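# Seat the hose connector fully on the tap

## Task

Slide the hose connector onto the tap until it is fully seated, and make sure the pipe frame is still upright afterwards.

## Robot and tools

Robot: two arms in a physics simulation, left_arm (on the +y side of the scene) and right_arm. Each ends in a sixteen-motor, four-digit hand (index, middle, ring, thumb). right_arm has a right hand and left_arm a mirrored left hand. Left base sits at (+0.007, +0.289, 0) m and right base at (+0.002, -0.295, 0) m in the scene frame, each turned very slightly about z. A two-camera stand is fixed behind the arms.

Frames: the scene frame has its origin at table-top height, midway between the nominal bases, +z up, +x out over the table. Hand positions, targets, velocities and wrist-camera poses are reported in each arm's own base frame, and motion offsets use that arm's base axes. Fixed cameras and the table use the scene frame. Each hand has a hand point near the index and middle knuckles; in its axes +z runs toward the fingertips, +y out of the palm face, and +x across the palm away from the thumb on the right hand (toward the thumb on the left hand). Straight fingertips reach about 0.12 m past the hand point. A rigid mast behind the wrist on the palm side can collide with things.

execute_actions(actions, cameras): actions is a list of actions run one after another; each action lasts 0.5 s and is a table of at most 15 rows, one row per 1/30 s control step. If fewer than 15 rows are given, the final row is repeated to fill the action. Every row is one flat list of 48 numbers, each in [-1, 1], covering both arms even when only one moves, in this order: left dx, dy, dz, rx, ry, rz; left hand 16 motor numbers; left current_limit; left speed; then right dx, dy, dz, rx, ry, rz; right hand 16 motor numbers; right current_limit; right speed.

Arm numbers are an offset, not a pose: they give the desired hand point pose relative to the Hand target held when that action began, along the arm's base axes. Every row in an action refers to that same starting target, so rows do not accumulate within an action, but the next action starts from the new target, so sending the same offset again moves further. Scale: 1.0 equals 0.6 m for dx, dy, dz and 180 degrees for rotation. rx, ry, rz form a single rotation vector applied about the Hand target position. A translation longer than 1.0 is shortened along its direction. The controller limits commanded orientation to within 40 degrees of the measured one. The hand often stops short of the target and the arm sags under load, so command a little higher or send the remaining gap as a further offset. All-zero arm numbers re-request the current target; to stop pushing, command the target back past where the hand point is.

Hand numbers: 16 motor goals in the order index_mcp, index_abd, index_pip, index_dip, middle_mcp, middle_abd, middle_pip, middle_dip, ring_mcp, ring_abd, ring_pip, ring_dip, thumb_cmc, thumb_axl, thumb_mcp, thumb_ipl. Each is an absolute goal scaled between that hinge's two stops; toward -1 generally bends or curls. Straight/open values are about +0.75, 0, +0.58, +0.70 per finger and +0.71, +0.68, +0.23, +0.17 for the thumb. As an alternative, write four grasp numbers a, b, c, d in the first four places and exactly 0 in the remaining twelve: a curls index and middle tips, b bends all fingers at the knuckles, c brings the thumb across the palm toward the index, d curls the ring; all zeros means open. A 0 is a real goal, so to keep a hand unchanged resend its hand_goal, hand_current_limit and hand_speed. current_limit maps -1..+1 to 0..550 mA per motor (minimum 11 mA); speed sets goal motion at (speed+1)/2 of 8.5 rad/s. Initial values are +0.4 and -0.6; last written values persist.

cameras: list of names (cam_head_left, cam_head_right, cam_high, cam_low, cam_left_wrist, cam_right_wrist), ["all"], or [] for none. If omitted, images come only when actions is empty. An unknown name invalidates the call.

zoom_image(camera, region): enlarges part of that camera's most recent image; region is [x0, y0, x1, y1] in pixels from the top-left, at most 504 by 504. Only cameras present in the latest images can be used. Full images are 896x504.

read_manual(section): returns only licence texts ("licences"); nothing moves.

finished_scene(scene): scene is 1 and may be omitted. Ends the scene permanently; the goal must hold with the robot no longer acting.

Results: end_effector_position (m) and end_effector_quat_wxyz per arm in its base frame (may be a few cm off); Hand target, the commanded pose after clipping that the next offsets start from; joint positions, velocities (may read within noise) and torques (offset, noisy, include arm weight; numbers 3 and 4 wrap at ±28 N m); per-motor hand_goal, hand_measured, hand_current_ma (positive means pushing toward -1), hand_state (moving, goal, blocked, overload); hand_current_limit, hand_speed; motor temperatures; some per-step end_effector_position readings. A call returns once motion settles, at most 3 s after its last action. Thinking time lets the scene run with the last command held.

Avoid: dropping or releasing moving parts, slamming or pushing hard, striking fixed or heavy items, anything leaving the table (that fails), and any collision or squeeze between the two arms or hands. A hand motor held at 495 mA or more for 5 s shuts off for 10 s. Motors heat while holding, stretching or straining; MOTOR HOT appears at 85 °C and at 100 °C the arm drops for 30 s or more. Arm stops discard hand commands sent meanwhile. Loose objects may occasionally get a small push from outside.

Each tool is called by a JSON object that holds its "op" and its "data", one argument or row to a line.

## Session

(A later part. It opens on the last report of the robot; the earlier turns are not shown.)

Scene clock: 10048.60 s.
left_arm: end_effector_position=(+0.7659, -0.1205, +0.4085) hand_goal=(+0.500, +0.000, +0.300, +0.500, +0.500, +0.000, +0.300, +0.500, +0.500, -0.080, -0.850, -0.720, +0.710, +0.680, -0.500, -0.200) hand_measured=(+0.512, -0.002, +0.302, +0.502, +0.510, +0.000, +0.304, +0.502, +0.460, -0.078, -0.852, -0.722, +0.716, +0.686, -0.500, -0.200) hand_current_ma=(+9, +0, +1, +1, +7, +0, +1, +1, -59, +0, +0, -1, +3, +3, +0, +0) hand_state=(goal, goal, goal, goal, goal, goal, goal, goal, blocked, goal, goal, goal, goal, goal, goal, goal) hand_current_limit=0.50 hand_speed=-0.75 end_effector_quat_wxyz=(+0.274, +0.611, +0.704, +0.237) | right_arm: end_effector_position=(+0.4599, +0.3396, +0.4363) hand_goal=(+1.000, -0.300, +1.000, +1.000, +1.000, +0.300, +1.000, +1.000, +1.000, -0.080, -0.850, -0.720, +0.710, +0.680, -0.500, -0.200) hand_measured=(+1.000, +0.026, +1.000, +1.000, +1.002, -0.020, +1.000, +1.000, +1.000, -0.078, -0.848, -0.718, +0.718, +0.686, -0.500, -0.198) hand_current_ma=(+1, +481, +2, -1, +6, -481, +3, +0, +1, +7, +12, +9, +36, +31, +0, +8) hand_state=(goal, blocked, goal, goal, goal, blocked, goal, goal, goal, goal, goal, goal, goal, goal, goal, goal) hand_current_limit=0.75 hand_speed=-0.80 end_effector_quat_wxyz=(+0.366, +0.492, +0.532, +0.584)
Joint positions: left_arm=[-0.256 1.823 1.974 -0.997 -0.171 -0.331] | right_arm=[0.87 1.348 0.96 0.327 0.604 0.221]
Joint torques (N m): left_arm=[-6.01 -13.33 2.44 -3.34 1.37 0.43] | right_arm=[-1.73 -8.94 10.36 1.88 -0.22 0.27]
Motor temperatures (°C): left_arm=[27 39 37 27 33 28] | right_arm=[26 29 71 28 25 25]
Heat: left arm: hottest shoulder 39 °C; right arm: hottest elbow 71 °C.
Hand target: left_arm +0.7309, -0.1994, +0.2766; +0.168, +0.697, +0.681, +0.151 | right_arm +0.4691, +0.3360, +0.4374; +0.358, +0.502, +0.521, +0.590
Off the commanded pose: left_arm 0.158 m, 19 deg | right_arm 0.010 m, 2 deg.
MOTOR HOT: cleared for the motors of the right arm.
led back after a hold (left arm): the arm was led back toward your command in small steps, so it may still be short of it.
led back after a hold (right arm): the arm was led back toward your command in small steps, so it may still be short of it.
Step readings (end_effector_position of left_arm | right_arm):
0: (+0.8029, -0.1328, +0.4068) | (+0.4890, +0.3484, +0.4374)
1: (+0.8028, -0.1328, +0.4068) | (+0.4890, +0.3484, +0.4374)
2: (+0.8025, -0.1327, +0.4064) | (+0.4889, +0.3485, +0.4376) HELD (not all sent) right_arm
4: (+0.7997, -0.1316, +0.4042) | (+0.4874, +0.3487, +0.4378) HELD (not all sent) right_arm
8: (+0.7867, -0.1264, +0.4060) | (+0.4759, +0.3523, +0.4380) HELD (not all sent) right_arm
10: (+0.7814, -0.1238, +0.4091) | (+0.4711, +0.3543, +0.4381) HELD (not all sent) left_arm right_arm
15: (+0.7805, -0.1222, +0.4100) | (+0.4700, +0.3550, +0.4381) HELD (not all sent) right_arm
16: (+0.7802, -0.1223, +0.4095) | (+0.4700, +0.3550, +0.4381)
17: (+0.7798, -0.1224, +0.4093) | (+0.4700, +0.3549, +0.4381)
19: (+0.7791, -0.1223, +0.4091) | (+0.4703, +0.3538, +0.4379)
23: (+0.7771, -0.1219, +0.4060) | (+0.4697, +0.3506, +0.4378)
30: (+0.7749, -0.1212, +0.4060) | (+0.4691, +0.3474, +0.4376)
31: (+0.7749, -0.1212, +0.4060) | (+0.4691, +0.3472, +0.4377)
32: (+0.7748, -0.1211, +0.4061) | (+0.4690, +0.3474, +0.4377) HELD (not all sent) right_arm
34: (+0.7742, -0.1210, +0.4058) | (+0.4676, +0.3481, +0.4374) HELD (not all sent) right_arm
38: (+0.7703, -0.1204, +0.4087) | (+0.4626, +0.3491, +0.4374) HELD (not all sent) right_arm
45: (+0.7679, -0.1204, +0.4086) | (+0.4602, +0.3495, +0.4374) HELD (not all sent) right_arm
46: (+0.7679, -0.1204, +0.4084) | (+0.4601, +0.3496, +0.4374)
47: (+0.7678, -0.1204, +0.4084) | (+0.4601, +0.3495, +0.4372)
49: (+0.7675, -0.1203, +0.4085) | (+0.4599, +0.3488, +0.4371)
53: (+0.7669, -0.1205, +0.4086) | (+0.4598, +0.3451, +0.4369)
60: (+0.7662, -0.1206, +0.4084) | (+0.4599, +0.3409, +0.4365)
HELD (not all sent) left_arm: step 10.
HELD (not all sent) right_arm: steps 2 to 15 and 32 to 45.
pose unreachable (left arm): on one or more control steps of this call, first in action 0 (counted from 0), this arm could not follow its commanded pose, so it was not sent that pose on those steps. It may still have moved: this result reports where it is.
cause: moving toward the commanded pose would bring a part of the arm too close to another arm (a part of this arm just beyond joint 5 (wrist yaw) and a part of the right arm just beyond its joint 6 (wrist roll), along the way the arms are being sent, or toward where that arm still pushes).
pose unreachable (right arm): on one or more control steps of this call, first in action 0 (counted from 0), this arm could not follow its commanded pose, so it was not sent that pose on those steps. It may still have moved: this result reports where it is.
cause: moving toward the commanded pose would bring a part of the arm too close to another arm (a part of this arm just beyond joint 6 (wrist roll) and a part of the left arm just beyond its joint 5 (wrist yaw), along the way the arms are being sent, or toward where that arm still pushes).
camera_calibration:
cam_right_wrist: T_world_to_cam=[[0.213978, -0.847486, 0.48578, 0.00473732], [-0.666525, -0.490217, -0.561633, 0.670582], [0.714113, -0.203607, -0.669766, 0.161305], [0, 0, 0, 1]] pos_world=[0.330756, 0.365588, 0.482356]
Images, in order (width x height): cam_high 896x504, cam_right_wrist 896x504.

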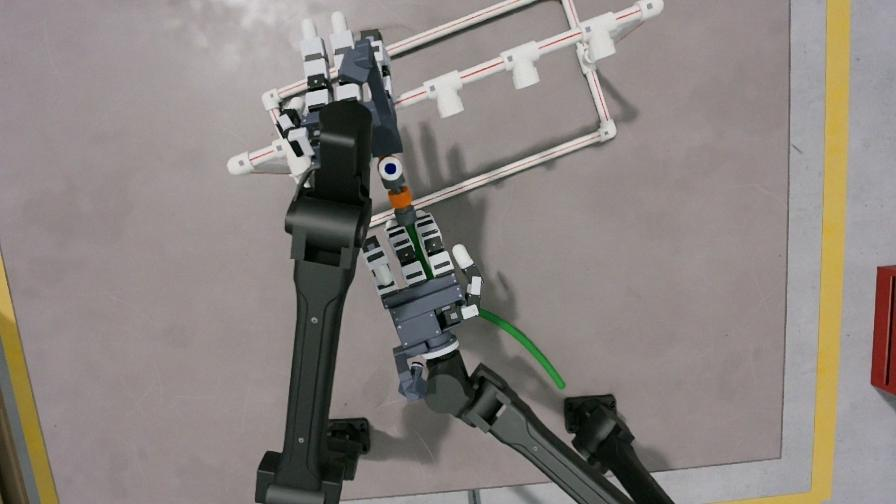

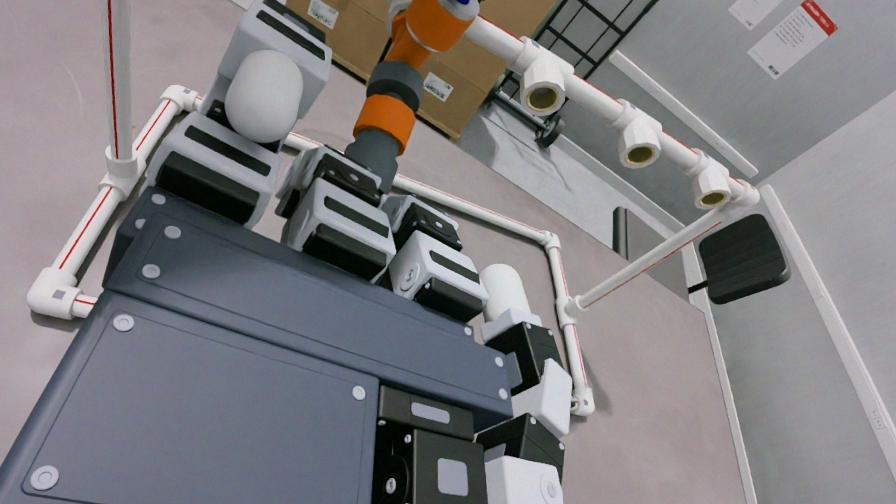

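{"op": "execute_actions", "data": {
  "actions": []
}}

Scene clock: 10083.13 s.
left_arm: end_effector_position=(+0.7659, -0.1205, +0.4085) hand_goal=(+0.500, +0.000, +0.300, +0.500, +0.500, +0.000, +0.300, +0.500, +0.500, -0.080, -0.850, -0.720, +0.710, +0.680, -0.500, -0.200) hand_measured=(+0.512, -0.002, +0.302, +0.502, +0.510, +0.000, +0.304, +0.502, +0.460, -0.078, -0.852, -0.722, +0.716, +0.686, -0.500, -0.200) hand_current_ma=(+9, +0, +1, +1, +7, +0, +1, +1, -59, +0, +0, -1, +3, +3, +0, +0) hand_state=(goal, goal, goal, goal, goal, goal, goal, goal, blocked, goal, goal, goal, goal, goal, goal, goal) hand_current_limit=0.50 hand_speed=-0.75 end_effector_quat_wxyz=(+0.274, +0.611, +0.704, +0.237) | right_arm: end_effector_position=(+0.4600, +0.3395, +0.4362) hand_goal=(+1.000, -0.300, +1.000, +1.000, +1.000, +0.300, +1.000, +1.000, +1.000, -0.080, -0.850, -0.720, +0.710, +0.680, -0.500, -0.200) hand_measured=(+1.000, +0.026, +1.000, +1.000, +1.002, -0.020, +1.000, +1.000, +1.000, -0.078, -0.848, -0.718, +0.718, +0.686, -0.500, -0.198) hand_current_ma=(+1, +481, +2, -1, +6, -481, +3, +0, +1, +7, +12, +9, +36, +31, +0, +8) hand_state=(goal, blocked, goal, goal, goal, blocked, goal, goal, goal, goal, goal, goal, goal, goal, goal, goal) hand_current_limit=0.75 hand_speed=-0.80 end_effector_quat_wxyz=(+0.366, +0.492, +0.532, +0.584)
Joint positions: left_arm=[-0.256 1.823 1.974 -0.997 -0.171 -0.331] | right_arm=[0.87 1.348 0.96 0.327 0.604 0.222]
Joint velocities: within noise
Joint torques (N m): left_arm=[-6.12 -13.86 2.4 -3.41 1.36 0.44] | right_arm=[-1.79 -8.94 10.35 1.88 -0.23 0.28]
Motor temperatures (°C): left_arm=[27 39 36 27 34 27] | right_arm=[26 30 69 27 25 25]
Heat: left arm: hottest shoulder 39 °C; right arm: hottest elbow 69 °C.
Hand target: left_arm +0.7309, -0.1994, +0.2766; +0.168, +0.697, +0.681, +0.151 | right_arm +0.4691, +0.3360, +0.4374; +0.358, +0.502, +0.521, +0.590
Off the commanded pose: left_arm 0.158 m, 19 deg | right_arm 0.010 m, 2 deg.
camera_calibration:
cam_left_wrist: T_world_to_cam=[[-0.38556, -0.867401, -0.314577, 0.283873], [-0.922313, 0.371969, 0.104778, 0.664644], [0.0261289, 0.330537, -0.943431, 0.533533], [0, 0, 0, 1]] pos_world=[0.70852, -0.177347, 0.523012]
cam_right_wrist: T_world_to_cam=[[0.214085, -0.847679, 0.485395, 0.00495725], [-0.666599, -0.490007, -0.561728, 0.670576], [0.714012, -0.203307, -0.669965, 0.161324], [0, 0, 0, 1]] pos_world=[0.330757, 0.365587, 0.482356]

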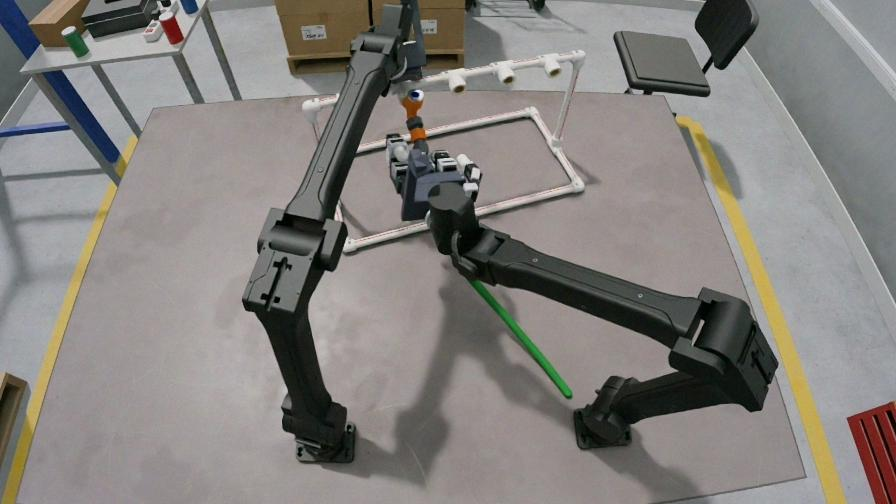

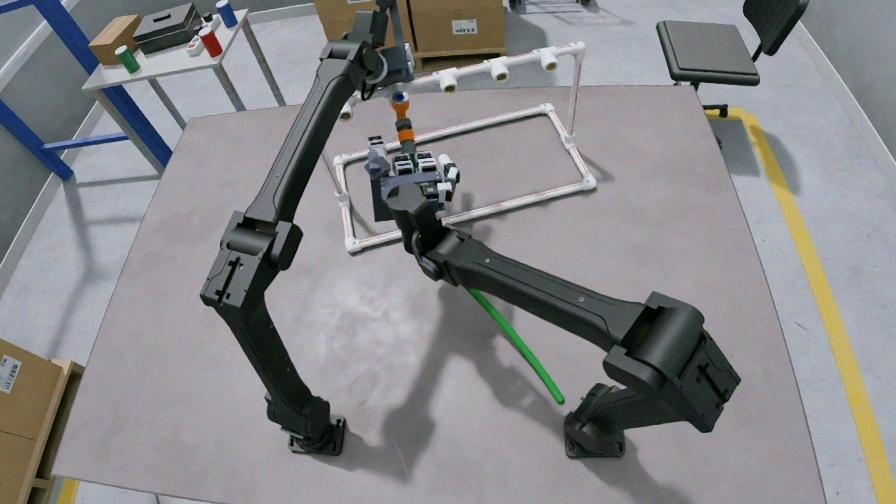

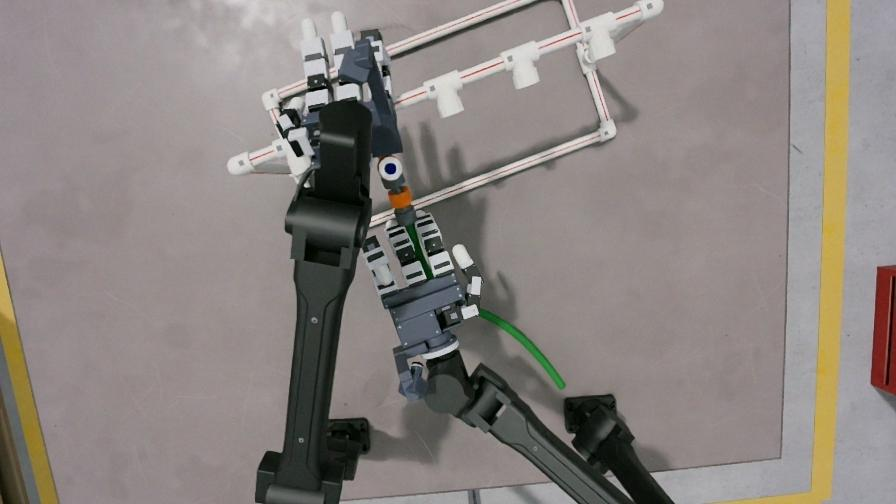

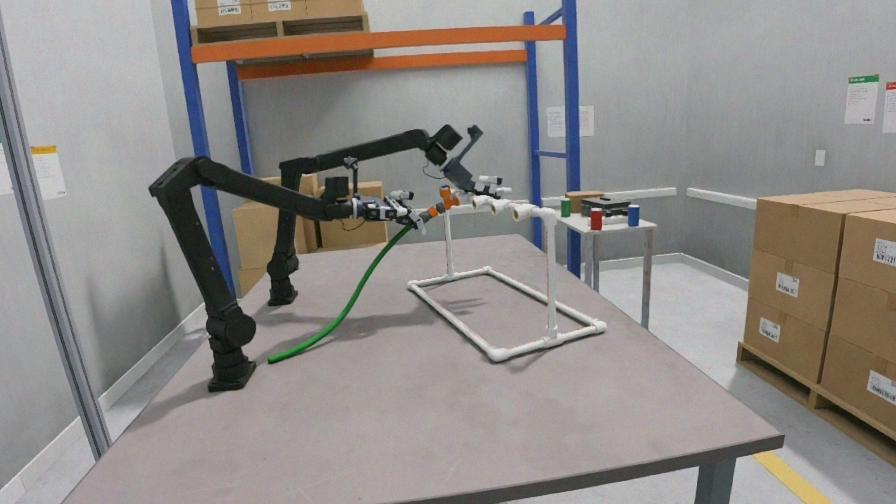

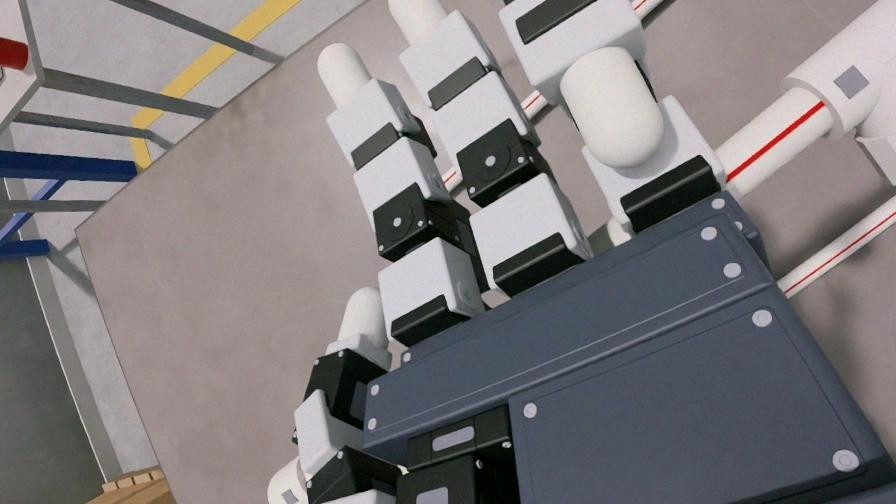

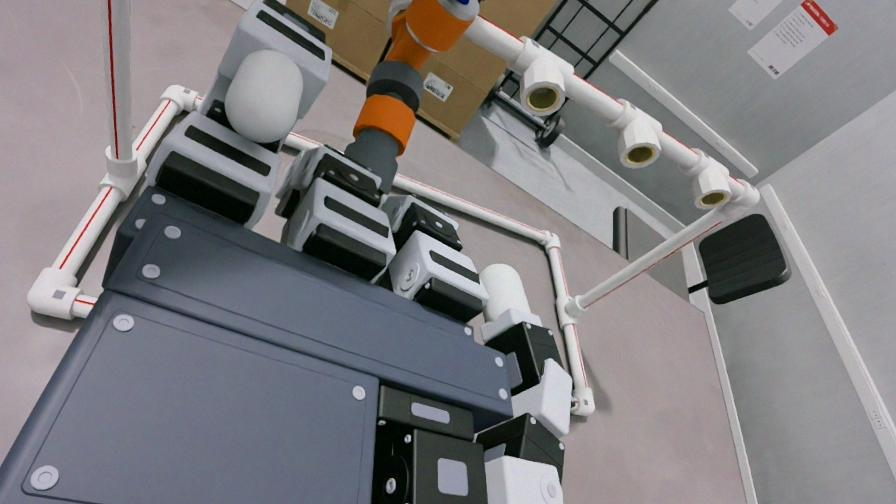

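{"op": "zoom_image", "data": {
  "camera": "cam_right_wrist",
  "region": [300, 0, 500, 200]
}}

{"op": "zoom_image", "data": {
  "camera": "cam_high",
  "region": [340, 120, 480, 260]
}}

{"op": "zoom_image", "data": {
  "camera": "cam_low",
  "region": [340, 110, 560, 260]
}}

Scaled by 2.520.

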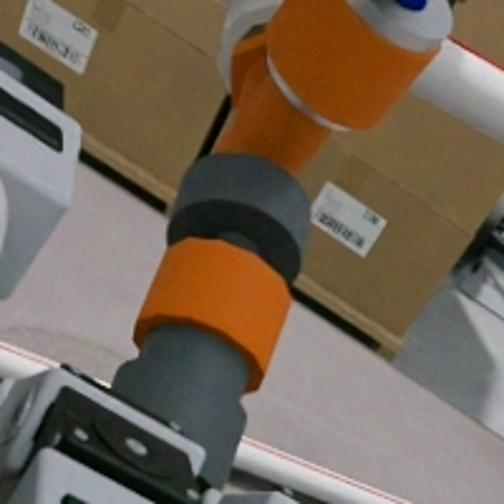

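Scaled by 3.600.

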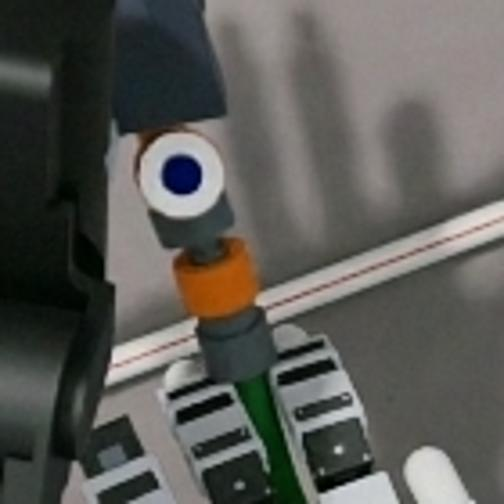

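Scaled by 2.291.

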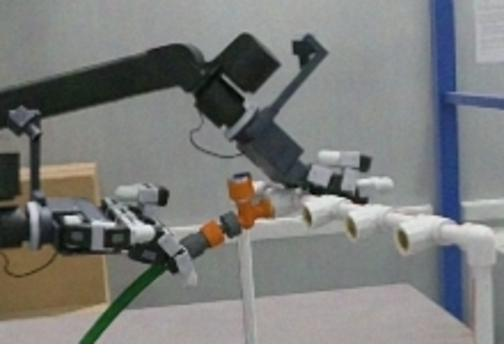

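{"op": "execute_actions", "data": {
  "actions": [
    [[0.07,0.07,0.14,-0.0107,-0.0453,0.0234,0.5,0.0,0.3,0.5,0.5,0.0,0.3,0.5,0.5,-0.08,-0.85,-0.72,0.71,0.68,-0.5,-0.2,0.5,-0.75,0,0,0,0,0,0,1.0,-0.30,1.0,1.0,1.0,0.30,1.0,1.0,1.0,-0.08,-0.85,-0.72,0.71,0.68,-0.5,-0.2,0.75,-0.8]],
    [[0.063,0.0615,0.13,-0.0106,-0.0452,0.0234,0.5,0.0,0.3,0.5,0.5,0.0,0.3,0.5,0.5,-0.08,-0.85,-0.72,0.71,0.68,-0.5,-0.2,0.5,-0.75,0,0,0,0,0,0,1.0,-0.30,1.0,1.0,1.0,0.30,1.0,1.0,1.0,-0.08,-0.85,-0.72,0.71,0.68,-0.5,-0.2,0.75,-0.8]],
    [[0.02,0,0.02,0,0,0,0.5,0.0,0.3,0.5,0.5,0.0,0.3,0.5,0.5,-0.08,-0.85,-0.72,0.71,0.68,-0.5,-0.2,0.5,-0.75,0.04,0.012,0.01,-0.0214,-0.0058,0.0011,1.0,-0.30,1.0,1.0,1.0,0.30,1.0,1.0,1.0,-0.08,-0.85,-0.72,0.71,0.68,-0.5,-0.2,0.75,-0.8]],
    [[0,0,0,0,0,0,0.5,0.0,0.3,0.5,0.5,0.0,0.3,0.5,0.5,-0.08,-0.85,-0.72,0.71,0.68,-0.5,-0.2,0.5,-0.75,0.04,0.012,0.01,-0.0214,-0.0058,0.0011,1.0,-0.30,1.0,1.0,1.0,0.30,1.0,1.0,1.0,-0.08,-0.85,-0.72,0.71,0.68,-0.5,-0.2,0.75,-0.8]]
  ],
  "cameras": ["cam_high","cam_right_wrist"]
}}

Scene clock: 10210.47 s.
left_arm: end_effector_position=(+0.8170, -0.1261, +0.4095) hand_goal=(+0.500, +0.000, +0.300, +0.500, +0.500, +0.000, +0.300, +0.500, +0.500, -0.080, -0.850, -0.720, +0.710, +0.680, -0.500, -0.200) hand_measured=(+0.512, -0.002, +0.302, +0.502, +0.512, +0.000, +0.304, +0.502, +0.504, -0.078, -0.852, -0.722, +0.716, +0.686, -0.500, -0.200) hand_current_ma=(+10, +0, +1, +1, +8, +0, +1, +1, +2, +0, +0, -1, +3, +3, +0, +0) hand_state=(goal, goal, goal, goal, goal, goal, goal, goal, goal, goal, goal, goal, goal, goal, goal, goal) hand_current_limit=0.50 hand_speed=-0.75 end_effector_quat_wxyz=(+0.249, +0.618, +0.712, +0.221) | right_arm: end_effector_position=(+0.4951, +0.3506, +0.4380) hand_goal=(+1.000, -0.300, +1.000, +1.000, +1.000, +0.300, +1.000, +1.000, +1.000, -0.080, -0.850, -0.720, +0.710, +0.680, -0.500, -0.200) hand_measured=(+0.998, +0.026, +1.000, +1.000, +1.000, -0.020, +1.000, +0.996, +1.000, -0.078, -0.848, -0.718, +0.718, +0.686, -0.500, -0.198) hand_current_ma=(-11, +481, +1, -1, +2, -481, +1, -22, +1, +7, +12, +9, +36, +31, +0, +8) hand_state=(goal, blocked, goal, goal, goal, blocked, goal, goal, goal, goal, goal, goal, goal, goal, goal, goal) hand_current_limit=0.75 hand_speed=-0.80 end_effector_quat_wxyz=(+0.385, +0.460, +0.562, +0.570)
Joint positions: left_arm=[-0.245 2.046 2.354 -1.216 -0.16 -0.33] | right_arm=[0.806 1.411 1.021 0.327 0.515 0.124]
Joint torques (N m): left_arm=[1.38 -18.84 16.61 1.59 -0.16 0.15] | right_arm=[-2.61 -8.47 13.5 1.29 0.25 -0.16]
Motor temperatures (°C): left_arm=[27 39 36 27 36 27] | right_arm=[26 30 66 27 24 25]
Heat: left arm: hottest shoulder 39 °C; right arm: hottest elbow 66 °C.
Hand target: left_arm +0.8227, -0.1206, +0.4504; +0.274, +0.611, +0.704, +0.237 | right_arm +0.5171, +0.3504, +0.4496; +0.398, +0.464, +0.554, +0.564
Off the commanded pose: left_arm 0.042 m, 4 deg | right_arm 0.025 m, 2 deg.
Step readings (end_effector_position of left_arm | right_arm):
0: (+0.7659, -0.1205, +0.4085) | (+0.4600, +0.3395, +0.4362)
1: (+0.7659, -0.1205, +0.4085) | (+0.4600, +0.3395, +0.4362)
2: (+0.7661, -0.1206, +0.4100) | (+0.4600, +0.3395, +0.4362)
4: (+0.7669, -0.1206, +0.4106) | (+0.4600, +0.3395, +0.4362)
8: (+0.7685, -0.1207, +0.4099) | (+0.4600, +0.3394, +0.4362)
15: (+0.7693, -0.1210, +0.4094) | (+0.4600, +0.3394, +0.4362)
16: (+0.7695, -0.1208, +0.4102) | (+0.4600, +0.3394, +0.4362)
17: (+0.7713, -0.1204, +0.4121) | (+0.4600, +0.3393, +0.4362)
19: (+0.7767, -0.1219, +0.4110) | (+0.4602, +0.3394, +0.4360)
23: (+0.7935, -0.1268, +0.4005) | (+0.4604, +0.3390, +0.4359)
30: (+0.8026, -0.1268, +0.3950) | (+0.4604, +0.3389, +0.4358)
31: (+0.8027, -0.1268, +0.3949) | (+0.4604, +0.3390, +0.4358)
32: (+0.8030, -0.1266, +0.3952) | (+0.4610, +0.3391, +0.4358)
34: (+0.8057, -0.1260, +0.3978) | (+0.4634, +0.3393, +0.4358)
38: (+0.8116, -0.1257, +0.4072) | (+0.4683, +0.3403, +0.4353)
45: (+0.8146, -0.1262, +0.4148) | (+0.4708, +0.3427, +0.4357)
46: (+0.8149, -0.1259, +0.4151) | (+0.4709, +0.3427, +0.4359)
47: (+0.8151, -0.1260, +0.4152) | (+0.4715, +0.3436, +0.4361)
49: (+0.8156, -0.1258, +0.4148) | (+0.4756, +0.3456, +0.4366)
53: (+0.8165, -0.1260, +0.4127) | (+0.4885, +0.3492, +0.4373)
60: (+0.8171, -0.1261, +0.4096) | (+0.4952, +0.3502, +0.4378)
camera_calibration:
cam_right_wrist: T_world_to_cam=[[0.227608, -0.792528, 0.565768, -0.0552657], [-0.639218, -0.559909, -0.527164, 0.696183], [0.734571, -0.241663, -0.634038, 0.127214], [0, 0, 0, 1]] pos_world=[0.364145, 0.376743, 0.478929]
Images, in order (width x height): cam_high 896x504, cam_right_wrist 896x504.

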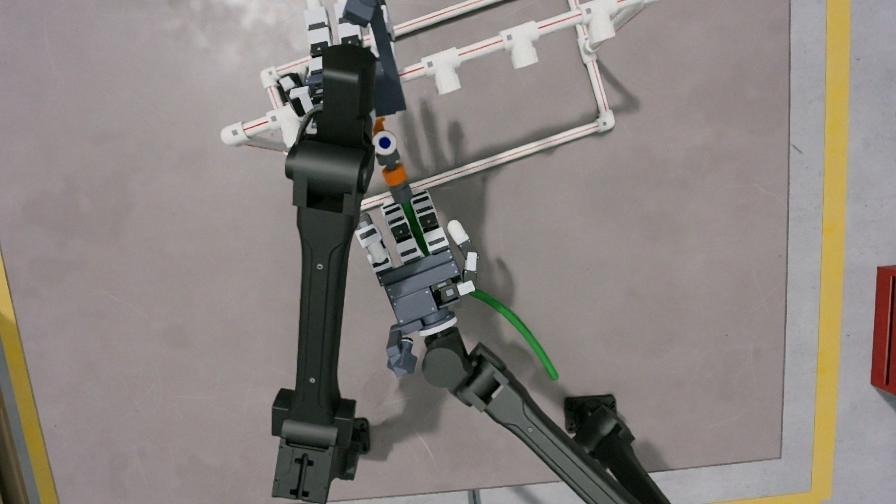

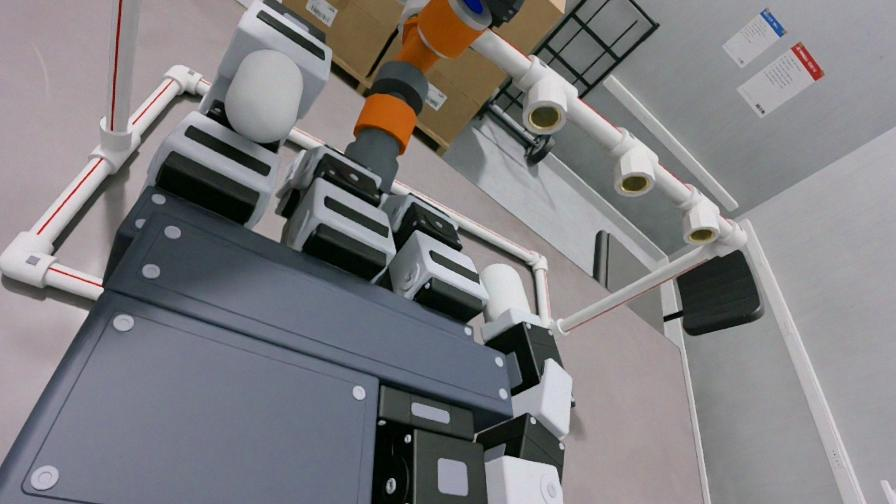

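{"op": "execute_actions", "data": {
  "actions": [],
  "cameras": ["cam_low","cam_high","cam_right_wrist"]
}}

{"op": "zoom_image", "data": {
  "camera": "cam_low",
  "region": [380, 110, 560, 250]
}}

{"op": "zoom_image", "data": {
  "camera": "cam_high",
  "region": [340, 90, 480, 230]
}}

{"op": "zoom_image", "data": {
  "camera": "cam_right_wrist",
  "region": [300, 0, 500, 200]
}}

Scene clock: 10224.87 s.
left_arm: end_effector_position=(+0.8170, -0.1261, +0.4095) hand_goal=(+0.500, +0.000, +0.300, +0.500, +0.500, +0.000, +0.300, +0.500, +0.500, -0.080, -0.850, -0.720, +0.710, +0.680, -0.500, -0.200) hand_measured=(+0.512, -0.002, +0.302, +0.502, +0.512, +0.000, +0.304, +0.502, +0.504, -0.078, -0.852, -0.722, +0.716, +0.686, -0.500, -0.200) hand_current_ma=(+10, +0, +1, +1, +8, +0, +1, +1, +2, +0, +0, -1, +3, +3, +0, +0) hand_state=(goal, goal, goal, goal, goal, goal, goal, goal, goal, goal, goal, goal, goal, goal, goal, goal) hand_current_limit=0.50 hand_speed=-0.75 end_effector_quat_wxyz=(+0.249, +0.618, +0.712, +0.221) | right_arm: end_effector_position=(+0.4951, +0.3506, +0.4380) hand_goal=(+1.000, -0.300, +1.000, +1.000, +1.000, +0.300, +1.000, +1.000, +1.000, -0.080, -0.850, -0.720, +0.710, +0.680, -0.500, -0.200) hand_measured=(+0.998, +0.026, +1.000, +1.000, +1.000, -0.020, +1.000, +0.996, +1.000, -0.078, -0.848, -0.718, +0.718, +0.686, -0.500, -0.198) hand_current_ma=(-11, +481, +1, -1, +2, -481, +1, -22, +1, +7, +12, +9, +36, +31, +0, +8) hand_state=(goal, blocked, goal, goal, goal, blocked, goal, goal, goal, goal, goal, goal, goal, goal, goal, goal) hand_current_limit=0.75 hand_speed=-0.80 end_effector_quat_wxyz=(+0.385, +0.460, +0.562, +0.570)
Joint positions: left_arm=[-0.245 2.046 2.354 -1.216 -0.16 -0.33] | right_arm=[0.806 1.411 1.021 0.327 0.515 0.123]
Joint velocities: within noise
Joint torques (N m): left_arm=[1.32 -18.96 16.58 1.47 -0.15 0.18] | right_arm=[-2.61 -8.35 13.52 1.29 0.25 -0.17]
Motor temperatures (°C): left_arm=[27 39 40 27 34 27] | right_arm=[26 30 70 27 24 25]
Heat: left arm: hottest elbow 40 °C; right arm: hottest elbow 70 °C.
Hand target: left_arm +0.8227, -0.1206, +0.4504; +0.274, +0.611, +0.704, +0.237 | right_arm +0.5171, +0.3504, +0.4496; +0.398, +0.464, +0.554, +0.564
Off the commanded pose: left_arm 0.042 m, 4 deg | right_arm 0.025 m, 2 deg.
camera_calibration:
cam_right_wrist: T_world_to_cam=[[0.227543, -0.792324, 0.56608, -0.0554681], [-0.639122, -0.560111, -0.527066, 0.696178], [0.734675, -0.241864, -0.633841, 0.127157], [0, 0, 0, 1]] pos_world=[0.364144, 0.376743, 0.478929]
Images, in order (width x height): cam_high 896x504, cam_low 896x504, cam_right_wrist 896x504.

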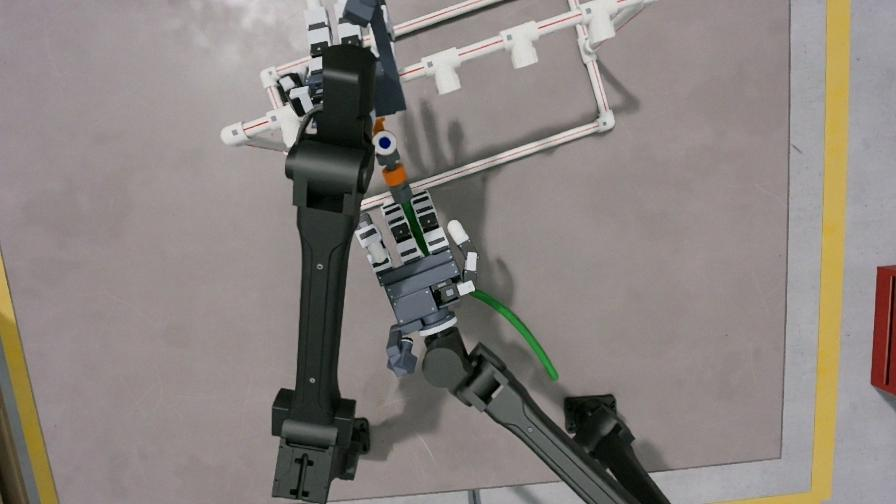

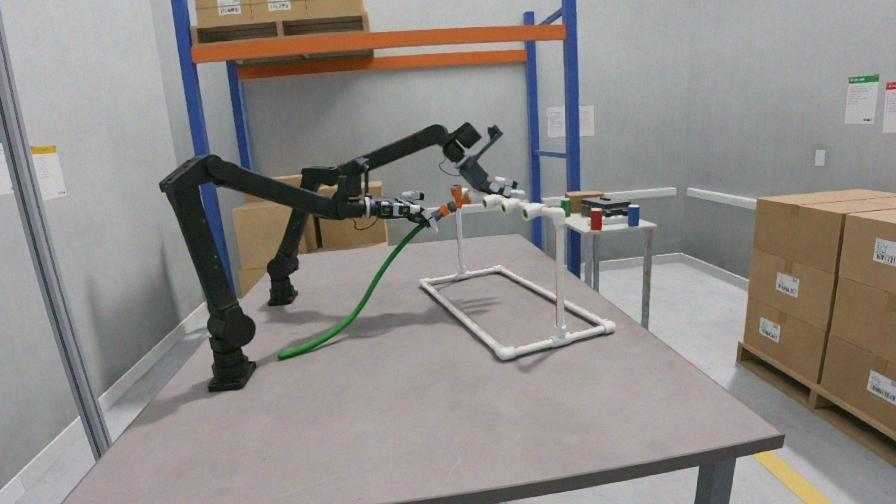

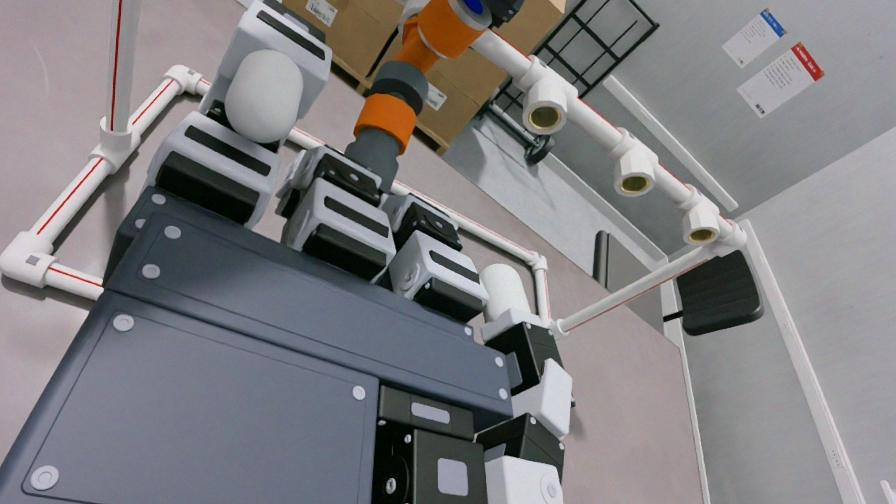

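Scaled by 2.800.

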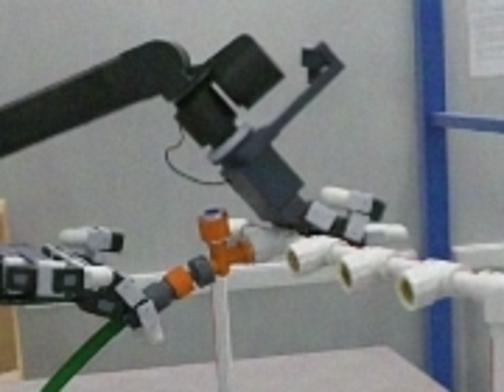

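Scaled by 3.600.

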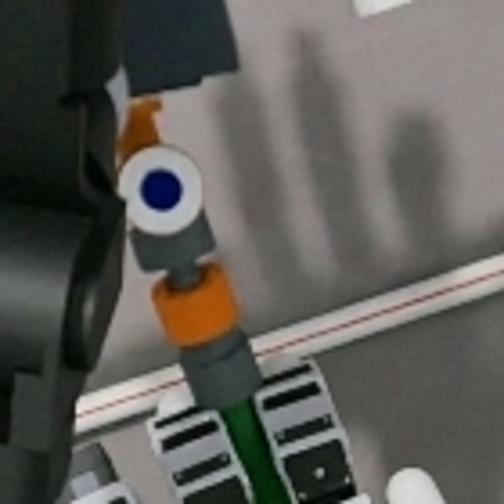

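Scaled by 2.520.

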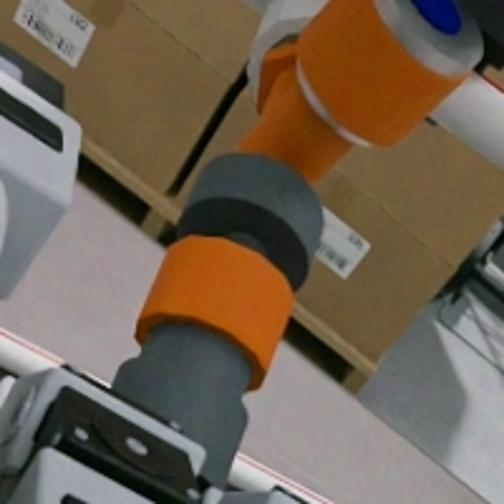

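{"op": "execute_actions", "data": {
  "actions": [
    [[0.012,-0.05,0,0,0,-0.019,0.5,0.0,0.3,0.5,0.5,0.0,0.3,0.5,0.5,-0.08,-0.85,-0.72,0.71,0.68,-0.5,-0.2,0.5,-0.75,-0.015,0.006,-0.015,0,0,-0.011,1.0,-0.30,1.0,1.0,1.0,0.30,1.0,1.0,1.0,-0.08,-0.85,-0.72,0.71,0.68,-0.5,-0.2,0.75,-0.8]],
    [[0,0,0,0,0,0,0.5,0.0,0.3,0.5,0.5,0.0,0.3,0.5,0.5,-0.08,-0.85,-0.72,0.71,0.68,-0.5,-0.2,0.5,-0.75,-0.01,0.006,-0.01,0,0,-0.011,1.0,-0.30,1.0,1.0,1.0,0.30,1.0,1.0,1.0,-0.08,-0.85,-0.72,0.71,0.68,-0.5,-0.2,0.75,-0.8]]
  ],
  "cameras": ["cam_high","cam_low"]
}}

Scene clock: 10279.83 s.
left_arm: end_effector_position=(+0.8272, -0.1409, +0.4124) hand_goal=(+0.500, +0.000, +0.300, +0.500, +0.500, +0.000, +0.300, +0.500, +0.500, -0.080, -0.850, -0.720, +0.710, +0.680, -0.500, -0.200) hand_measured=(+0.512, -0.002, +0.302, +0.502, +0.512, +0.000, +0.304, +0.502, +0.504, -0.078, -0.852, -0.722, +0.716, +0.686, -0.500, -0.200) hand_current_ma=(+10, +0, +1, +1, +8, +0, +1, +1, +2, +0, +0, -1, +3, +3, +0, +0) hand_state=(goal, goal, goal, goal, goal, goal, goal, goal, goal, goal, goal, goal, goal, goal, goal, goal) hand_current_limit=0.50 hand_speed=-0.75 end_effector_quat_wxyz=(+0.256, +0.631, +0.699, +0.215) | right_arm: end_effector_position=(+0.4913, +0.3560, +0.4259) hand_goal=(+1.000, -0.300, +1.000, +1.000, +1.000, +0.300, +1.000, +1.000, +1.000, -0.080, -0.850, -0.720, +0.710, +0.680, -0.500, -0.200) hand_measured=(+0.992, +0.026, +0.990, +0.992, +0.998, -0.028, +0.996, +0.996, +1.000, -0.078, -0.848, -0.718, +0.718, +0.686, -0.500, -0.198) hand_current_ma=(-46, +481, -53, -42, -6, -481, -15, -22, +1, +7, +12, +9, +36, +31, +0, +8) hand_state=(goal, blocked, goal, goal, goal, blocked, goal, goal, goal, goal, goal, goal, goal, goal, goal, goal) hand_current_limit=0.75 hand_speed=-0.80 end_effector_quat_wxyz=(+0.408, +0.479, +0.551, +0.548)
Joint positions: left_arm=[-0.252 2.094 2.439 -1.245 -0.136 -0.307] | right_arm=[0.841 1.445 1.03 0.335 0.624 0.123]
Joint torques (N m): left_arm=[-0.38 -19.25 16.36 1.47 -0.14 0.2] | right_arm=[-1.26 -9.29 11.86 2.21 0.72 -0.09]
Motor temperatures (°C): left_arm=[26 41 50 27 32 27] | right_arm=[26 31 75 27 24 25]
Heat: left arm: hottest elbow 50 °C; right arm: hottest elbow 75 °C.
Hand target: left_arm +0.8298, -0.1508, +0.4505; +0.281, +0.632, +0.685, +0.229 | right_arm +0.5021, +0.3576, +0.4345; +0.417, +0.483, +0.538, +0.550
Off the commanded pose: left_arm 0.039 m, 4 deg | right_arm 0.014 m, 2 deg.
Step readings (end_effector_position of left_arm | right_arm):
0: (+0.8170, -0.1261, +0.4095) | (+0.4951, +0.3506, +0.4380)
1: (+0.8170, -0.1262, +0.4097) | (+0.4951, +0.3506, +0.4380)
2: (+0.8173, -0.1270, +0.4098) | (+0.4954, +0.3499, +0.4376)
4: (+0.8196, -0.1294, +0.4115) | (+0.4951, +0.3499, +0.4375)
8: (+0.8238, -0.1343, +0.4147) | (+0.4944, +0.3515, +0.4369)
15: (+0.8269, -0.1390, +0.4115) | (+0.4941, +0.3514, +0.4370)
16: (+0.8271, -0.1391, +0.4110) | (+0.4941, +0.3514, +0.4369)
17: (+0.8274, -0.1392, +0.4104) | (+0.4937, +0.3509, +0.4367)
19: (+0.8275, -0.1403, +0.4097) | (+0.4921, +0.3514, +0.4353)
23: (+0.8275, -0.1410, +0.4094) | (+0.4911, +0.3555, +0.4276)
30: (+0.8273, -0.1409, +0.4117) | (+0.4914, +0.3561, +0.4258)
Images, in order (width x height): cam_high 896x504, cam_low 896x504.

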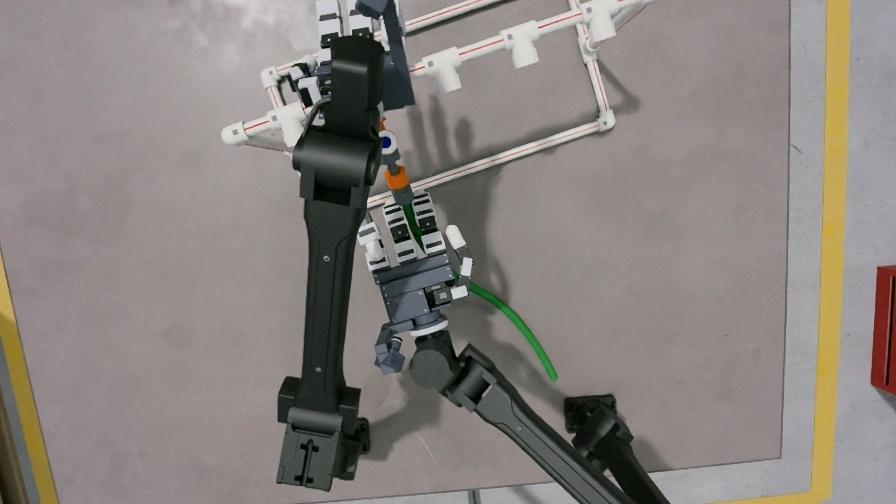

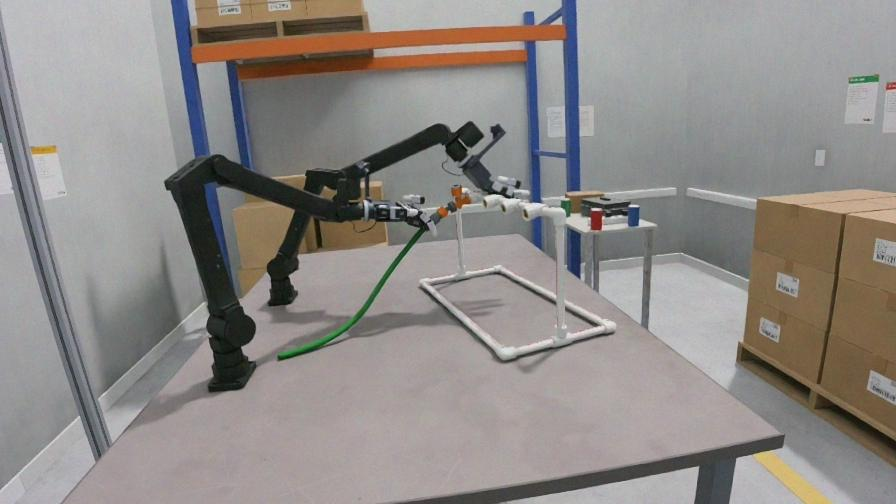

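{"op": "execute_actions", "data": {
  "actions": [],
  "cameras": ["cam_right_wrist","cam_low"]
}}

{"op": "zoom_image", "data": {
  "camera": "cam_right_wrist",
  "region": [240, 0, 500, 260]
}}

{"op": "zoom_image", "data": {
  "camera": "cam_low",
  "region": [380, 150, 500, 250]
}}

Scene clock: 10286.93 s.
left_arm: end_effector_position=(+0.8272, -0.1409, +0.4123) hand_goal=(+0.500, +0.000, +0.300, +0.500, +0.500, +0.000, +0.300, +0.500, +0.500, -0.080, -0.850, -0.720, +0.710, +0.680, -0.500, -0.200) hand_measured=(+0.512, -0.002, +0.302, +0.502, +0.512, +0.000, +0.304, +0.502, +0.504, -0.078, -0.852, -0.722, +0.716, +0.686, -0.500, -0.200) hand_current_ma=(+10, +0, +1, +1, +8, +0, +1, +1, +2, +0, +0, -1, +3, +3, +0, +0) hand_state=(goal, goal, goal, goal, goal, goal, goal, goal, goal, goal, goal, goal, goal, goal, goal, goal) hand_current_limit=0.50 hand_speed=-0.75 end_effector_quat_wxyz=(+0.256, +0.632, +0.699, +0.215) | right_arm: end_effector_position=(+0.4913, +0.3560, +0.4259) hand_goal=(+1.000, -0.300, +1.000, +1.000, +1.000, +0.300, +1.000, +1.000, +1.000, -0.080, -0.850, -0.720, +0.710, +0.680, -0.500, -0.200) hand_measured=(+0.992, +0.026, +0.990, +0.992, +0.998, -0.028, +0.996, +0.996, +1.000, -0.078, -0.848, -0.718, +0.718, +0.686, -0.500, -0.198) hand_current_ma=(-46, +481, -53, -42, -6, -481, -15, -22, +1, +7, +12, +9, +36, +31, +0, +8) hand_state=(goal, blocked, goal, goal, goal, blocked, goal, goal, goal, goal, goal, goal, goal, goal, goal, goal) hand_current_limit=0.75 hand_speed=-0.80 end_effector_quat_wxyz=(+0.408, +0.479, +0.551, +0.548)
Joint positions: left_arm=[-0.252 2.094 2.439 -1.245 -0.136 -0.307] | right_arm=[0.841 1.445 1.03 0.335 0.624 0.123]
Joint velocities: within noise
Joint torques (N m): left_arm=[-0.15 -19.55 16.27 1.51 -0.13 0.19] | right_arm=[-1.32 -9.29 11.86 2.21 0.72 -0.09]
Motor temperatures (°C): left_arm=[26 42 52 27 32 27] | right_arm=[26 30 72 27 25 25]
Heat: left arm: hottest elbow 52 °C; right arm: hottest elbow 72 °C.
Hand target: left_arm +0.8298, -0.1508, +0.4505; +0.281, +0.632, +0.685, +0.229 | right_arm +0.5021, +0.3576, +0.4345; +0.417, +0.483, +0.538, +0.550
Off the commanded pose: left_arm 0.040 m, 4 deg | right_arm 0.014 m, 2 deg.
camera_calibration:
cam_right_wrist: T_world_to_cam=[[0.17185, -0.796798, 0.579294, -0.0201725], [-0.682592, -0.520309, -0.513173, 0.691691], [0.710307, -0.307232, -0.633303, 0.158542], [0, 0, 0, 1]] pos_world=[0.362996, 0.392529, 0.467048]
Images, in order (width x height): cam_low 896x504, cam_right_wrist 896x504.

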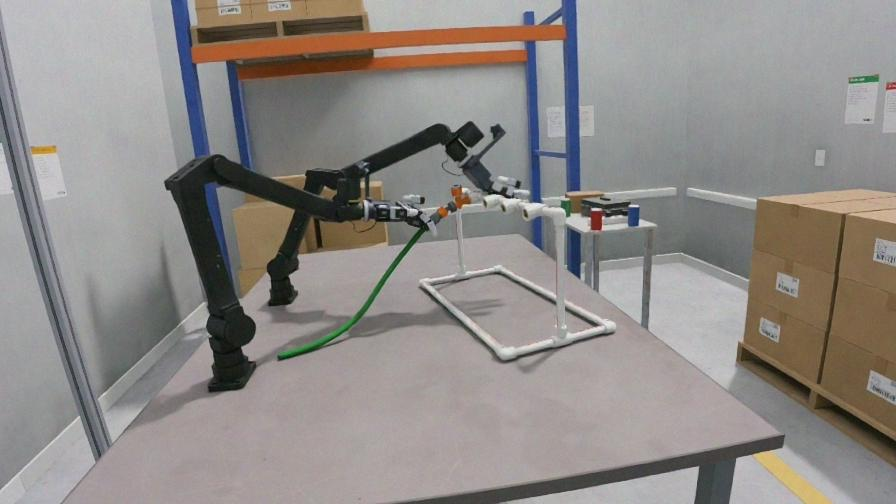

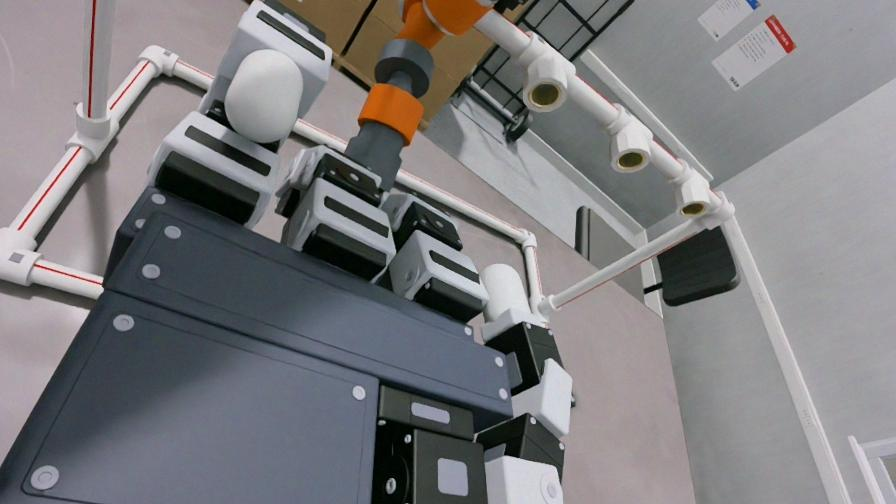

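Scaled by 1.938.

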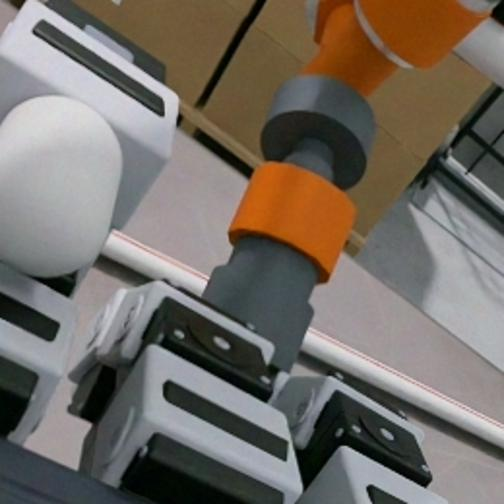

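Scaled by 4.200.

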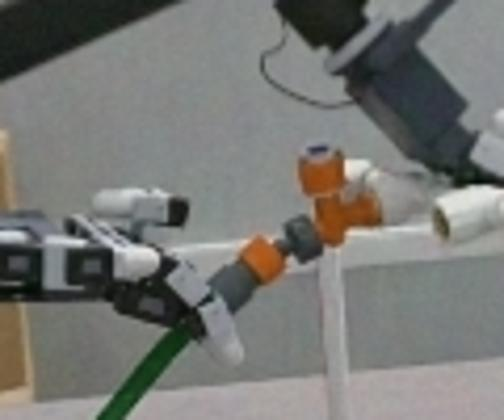

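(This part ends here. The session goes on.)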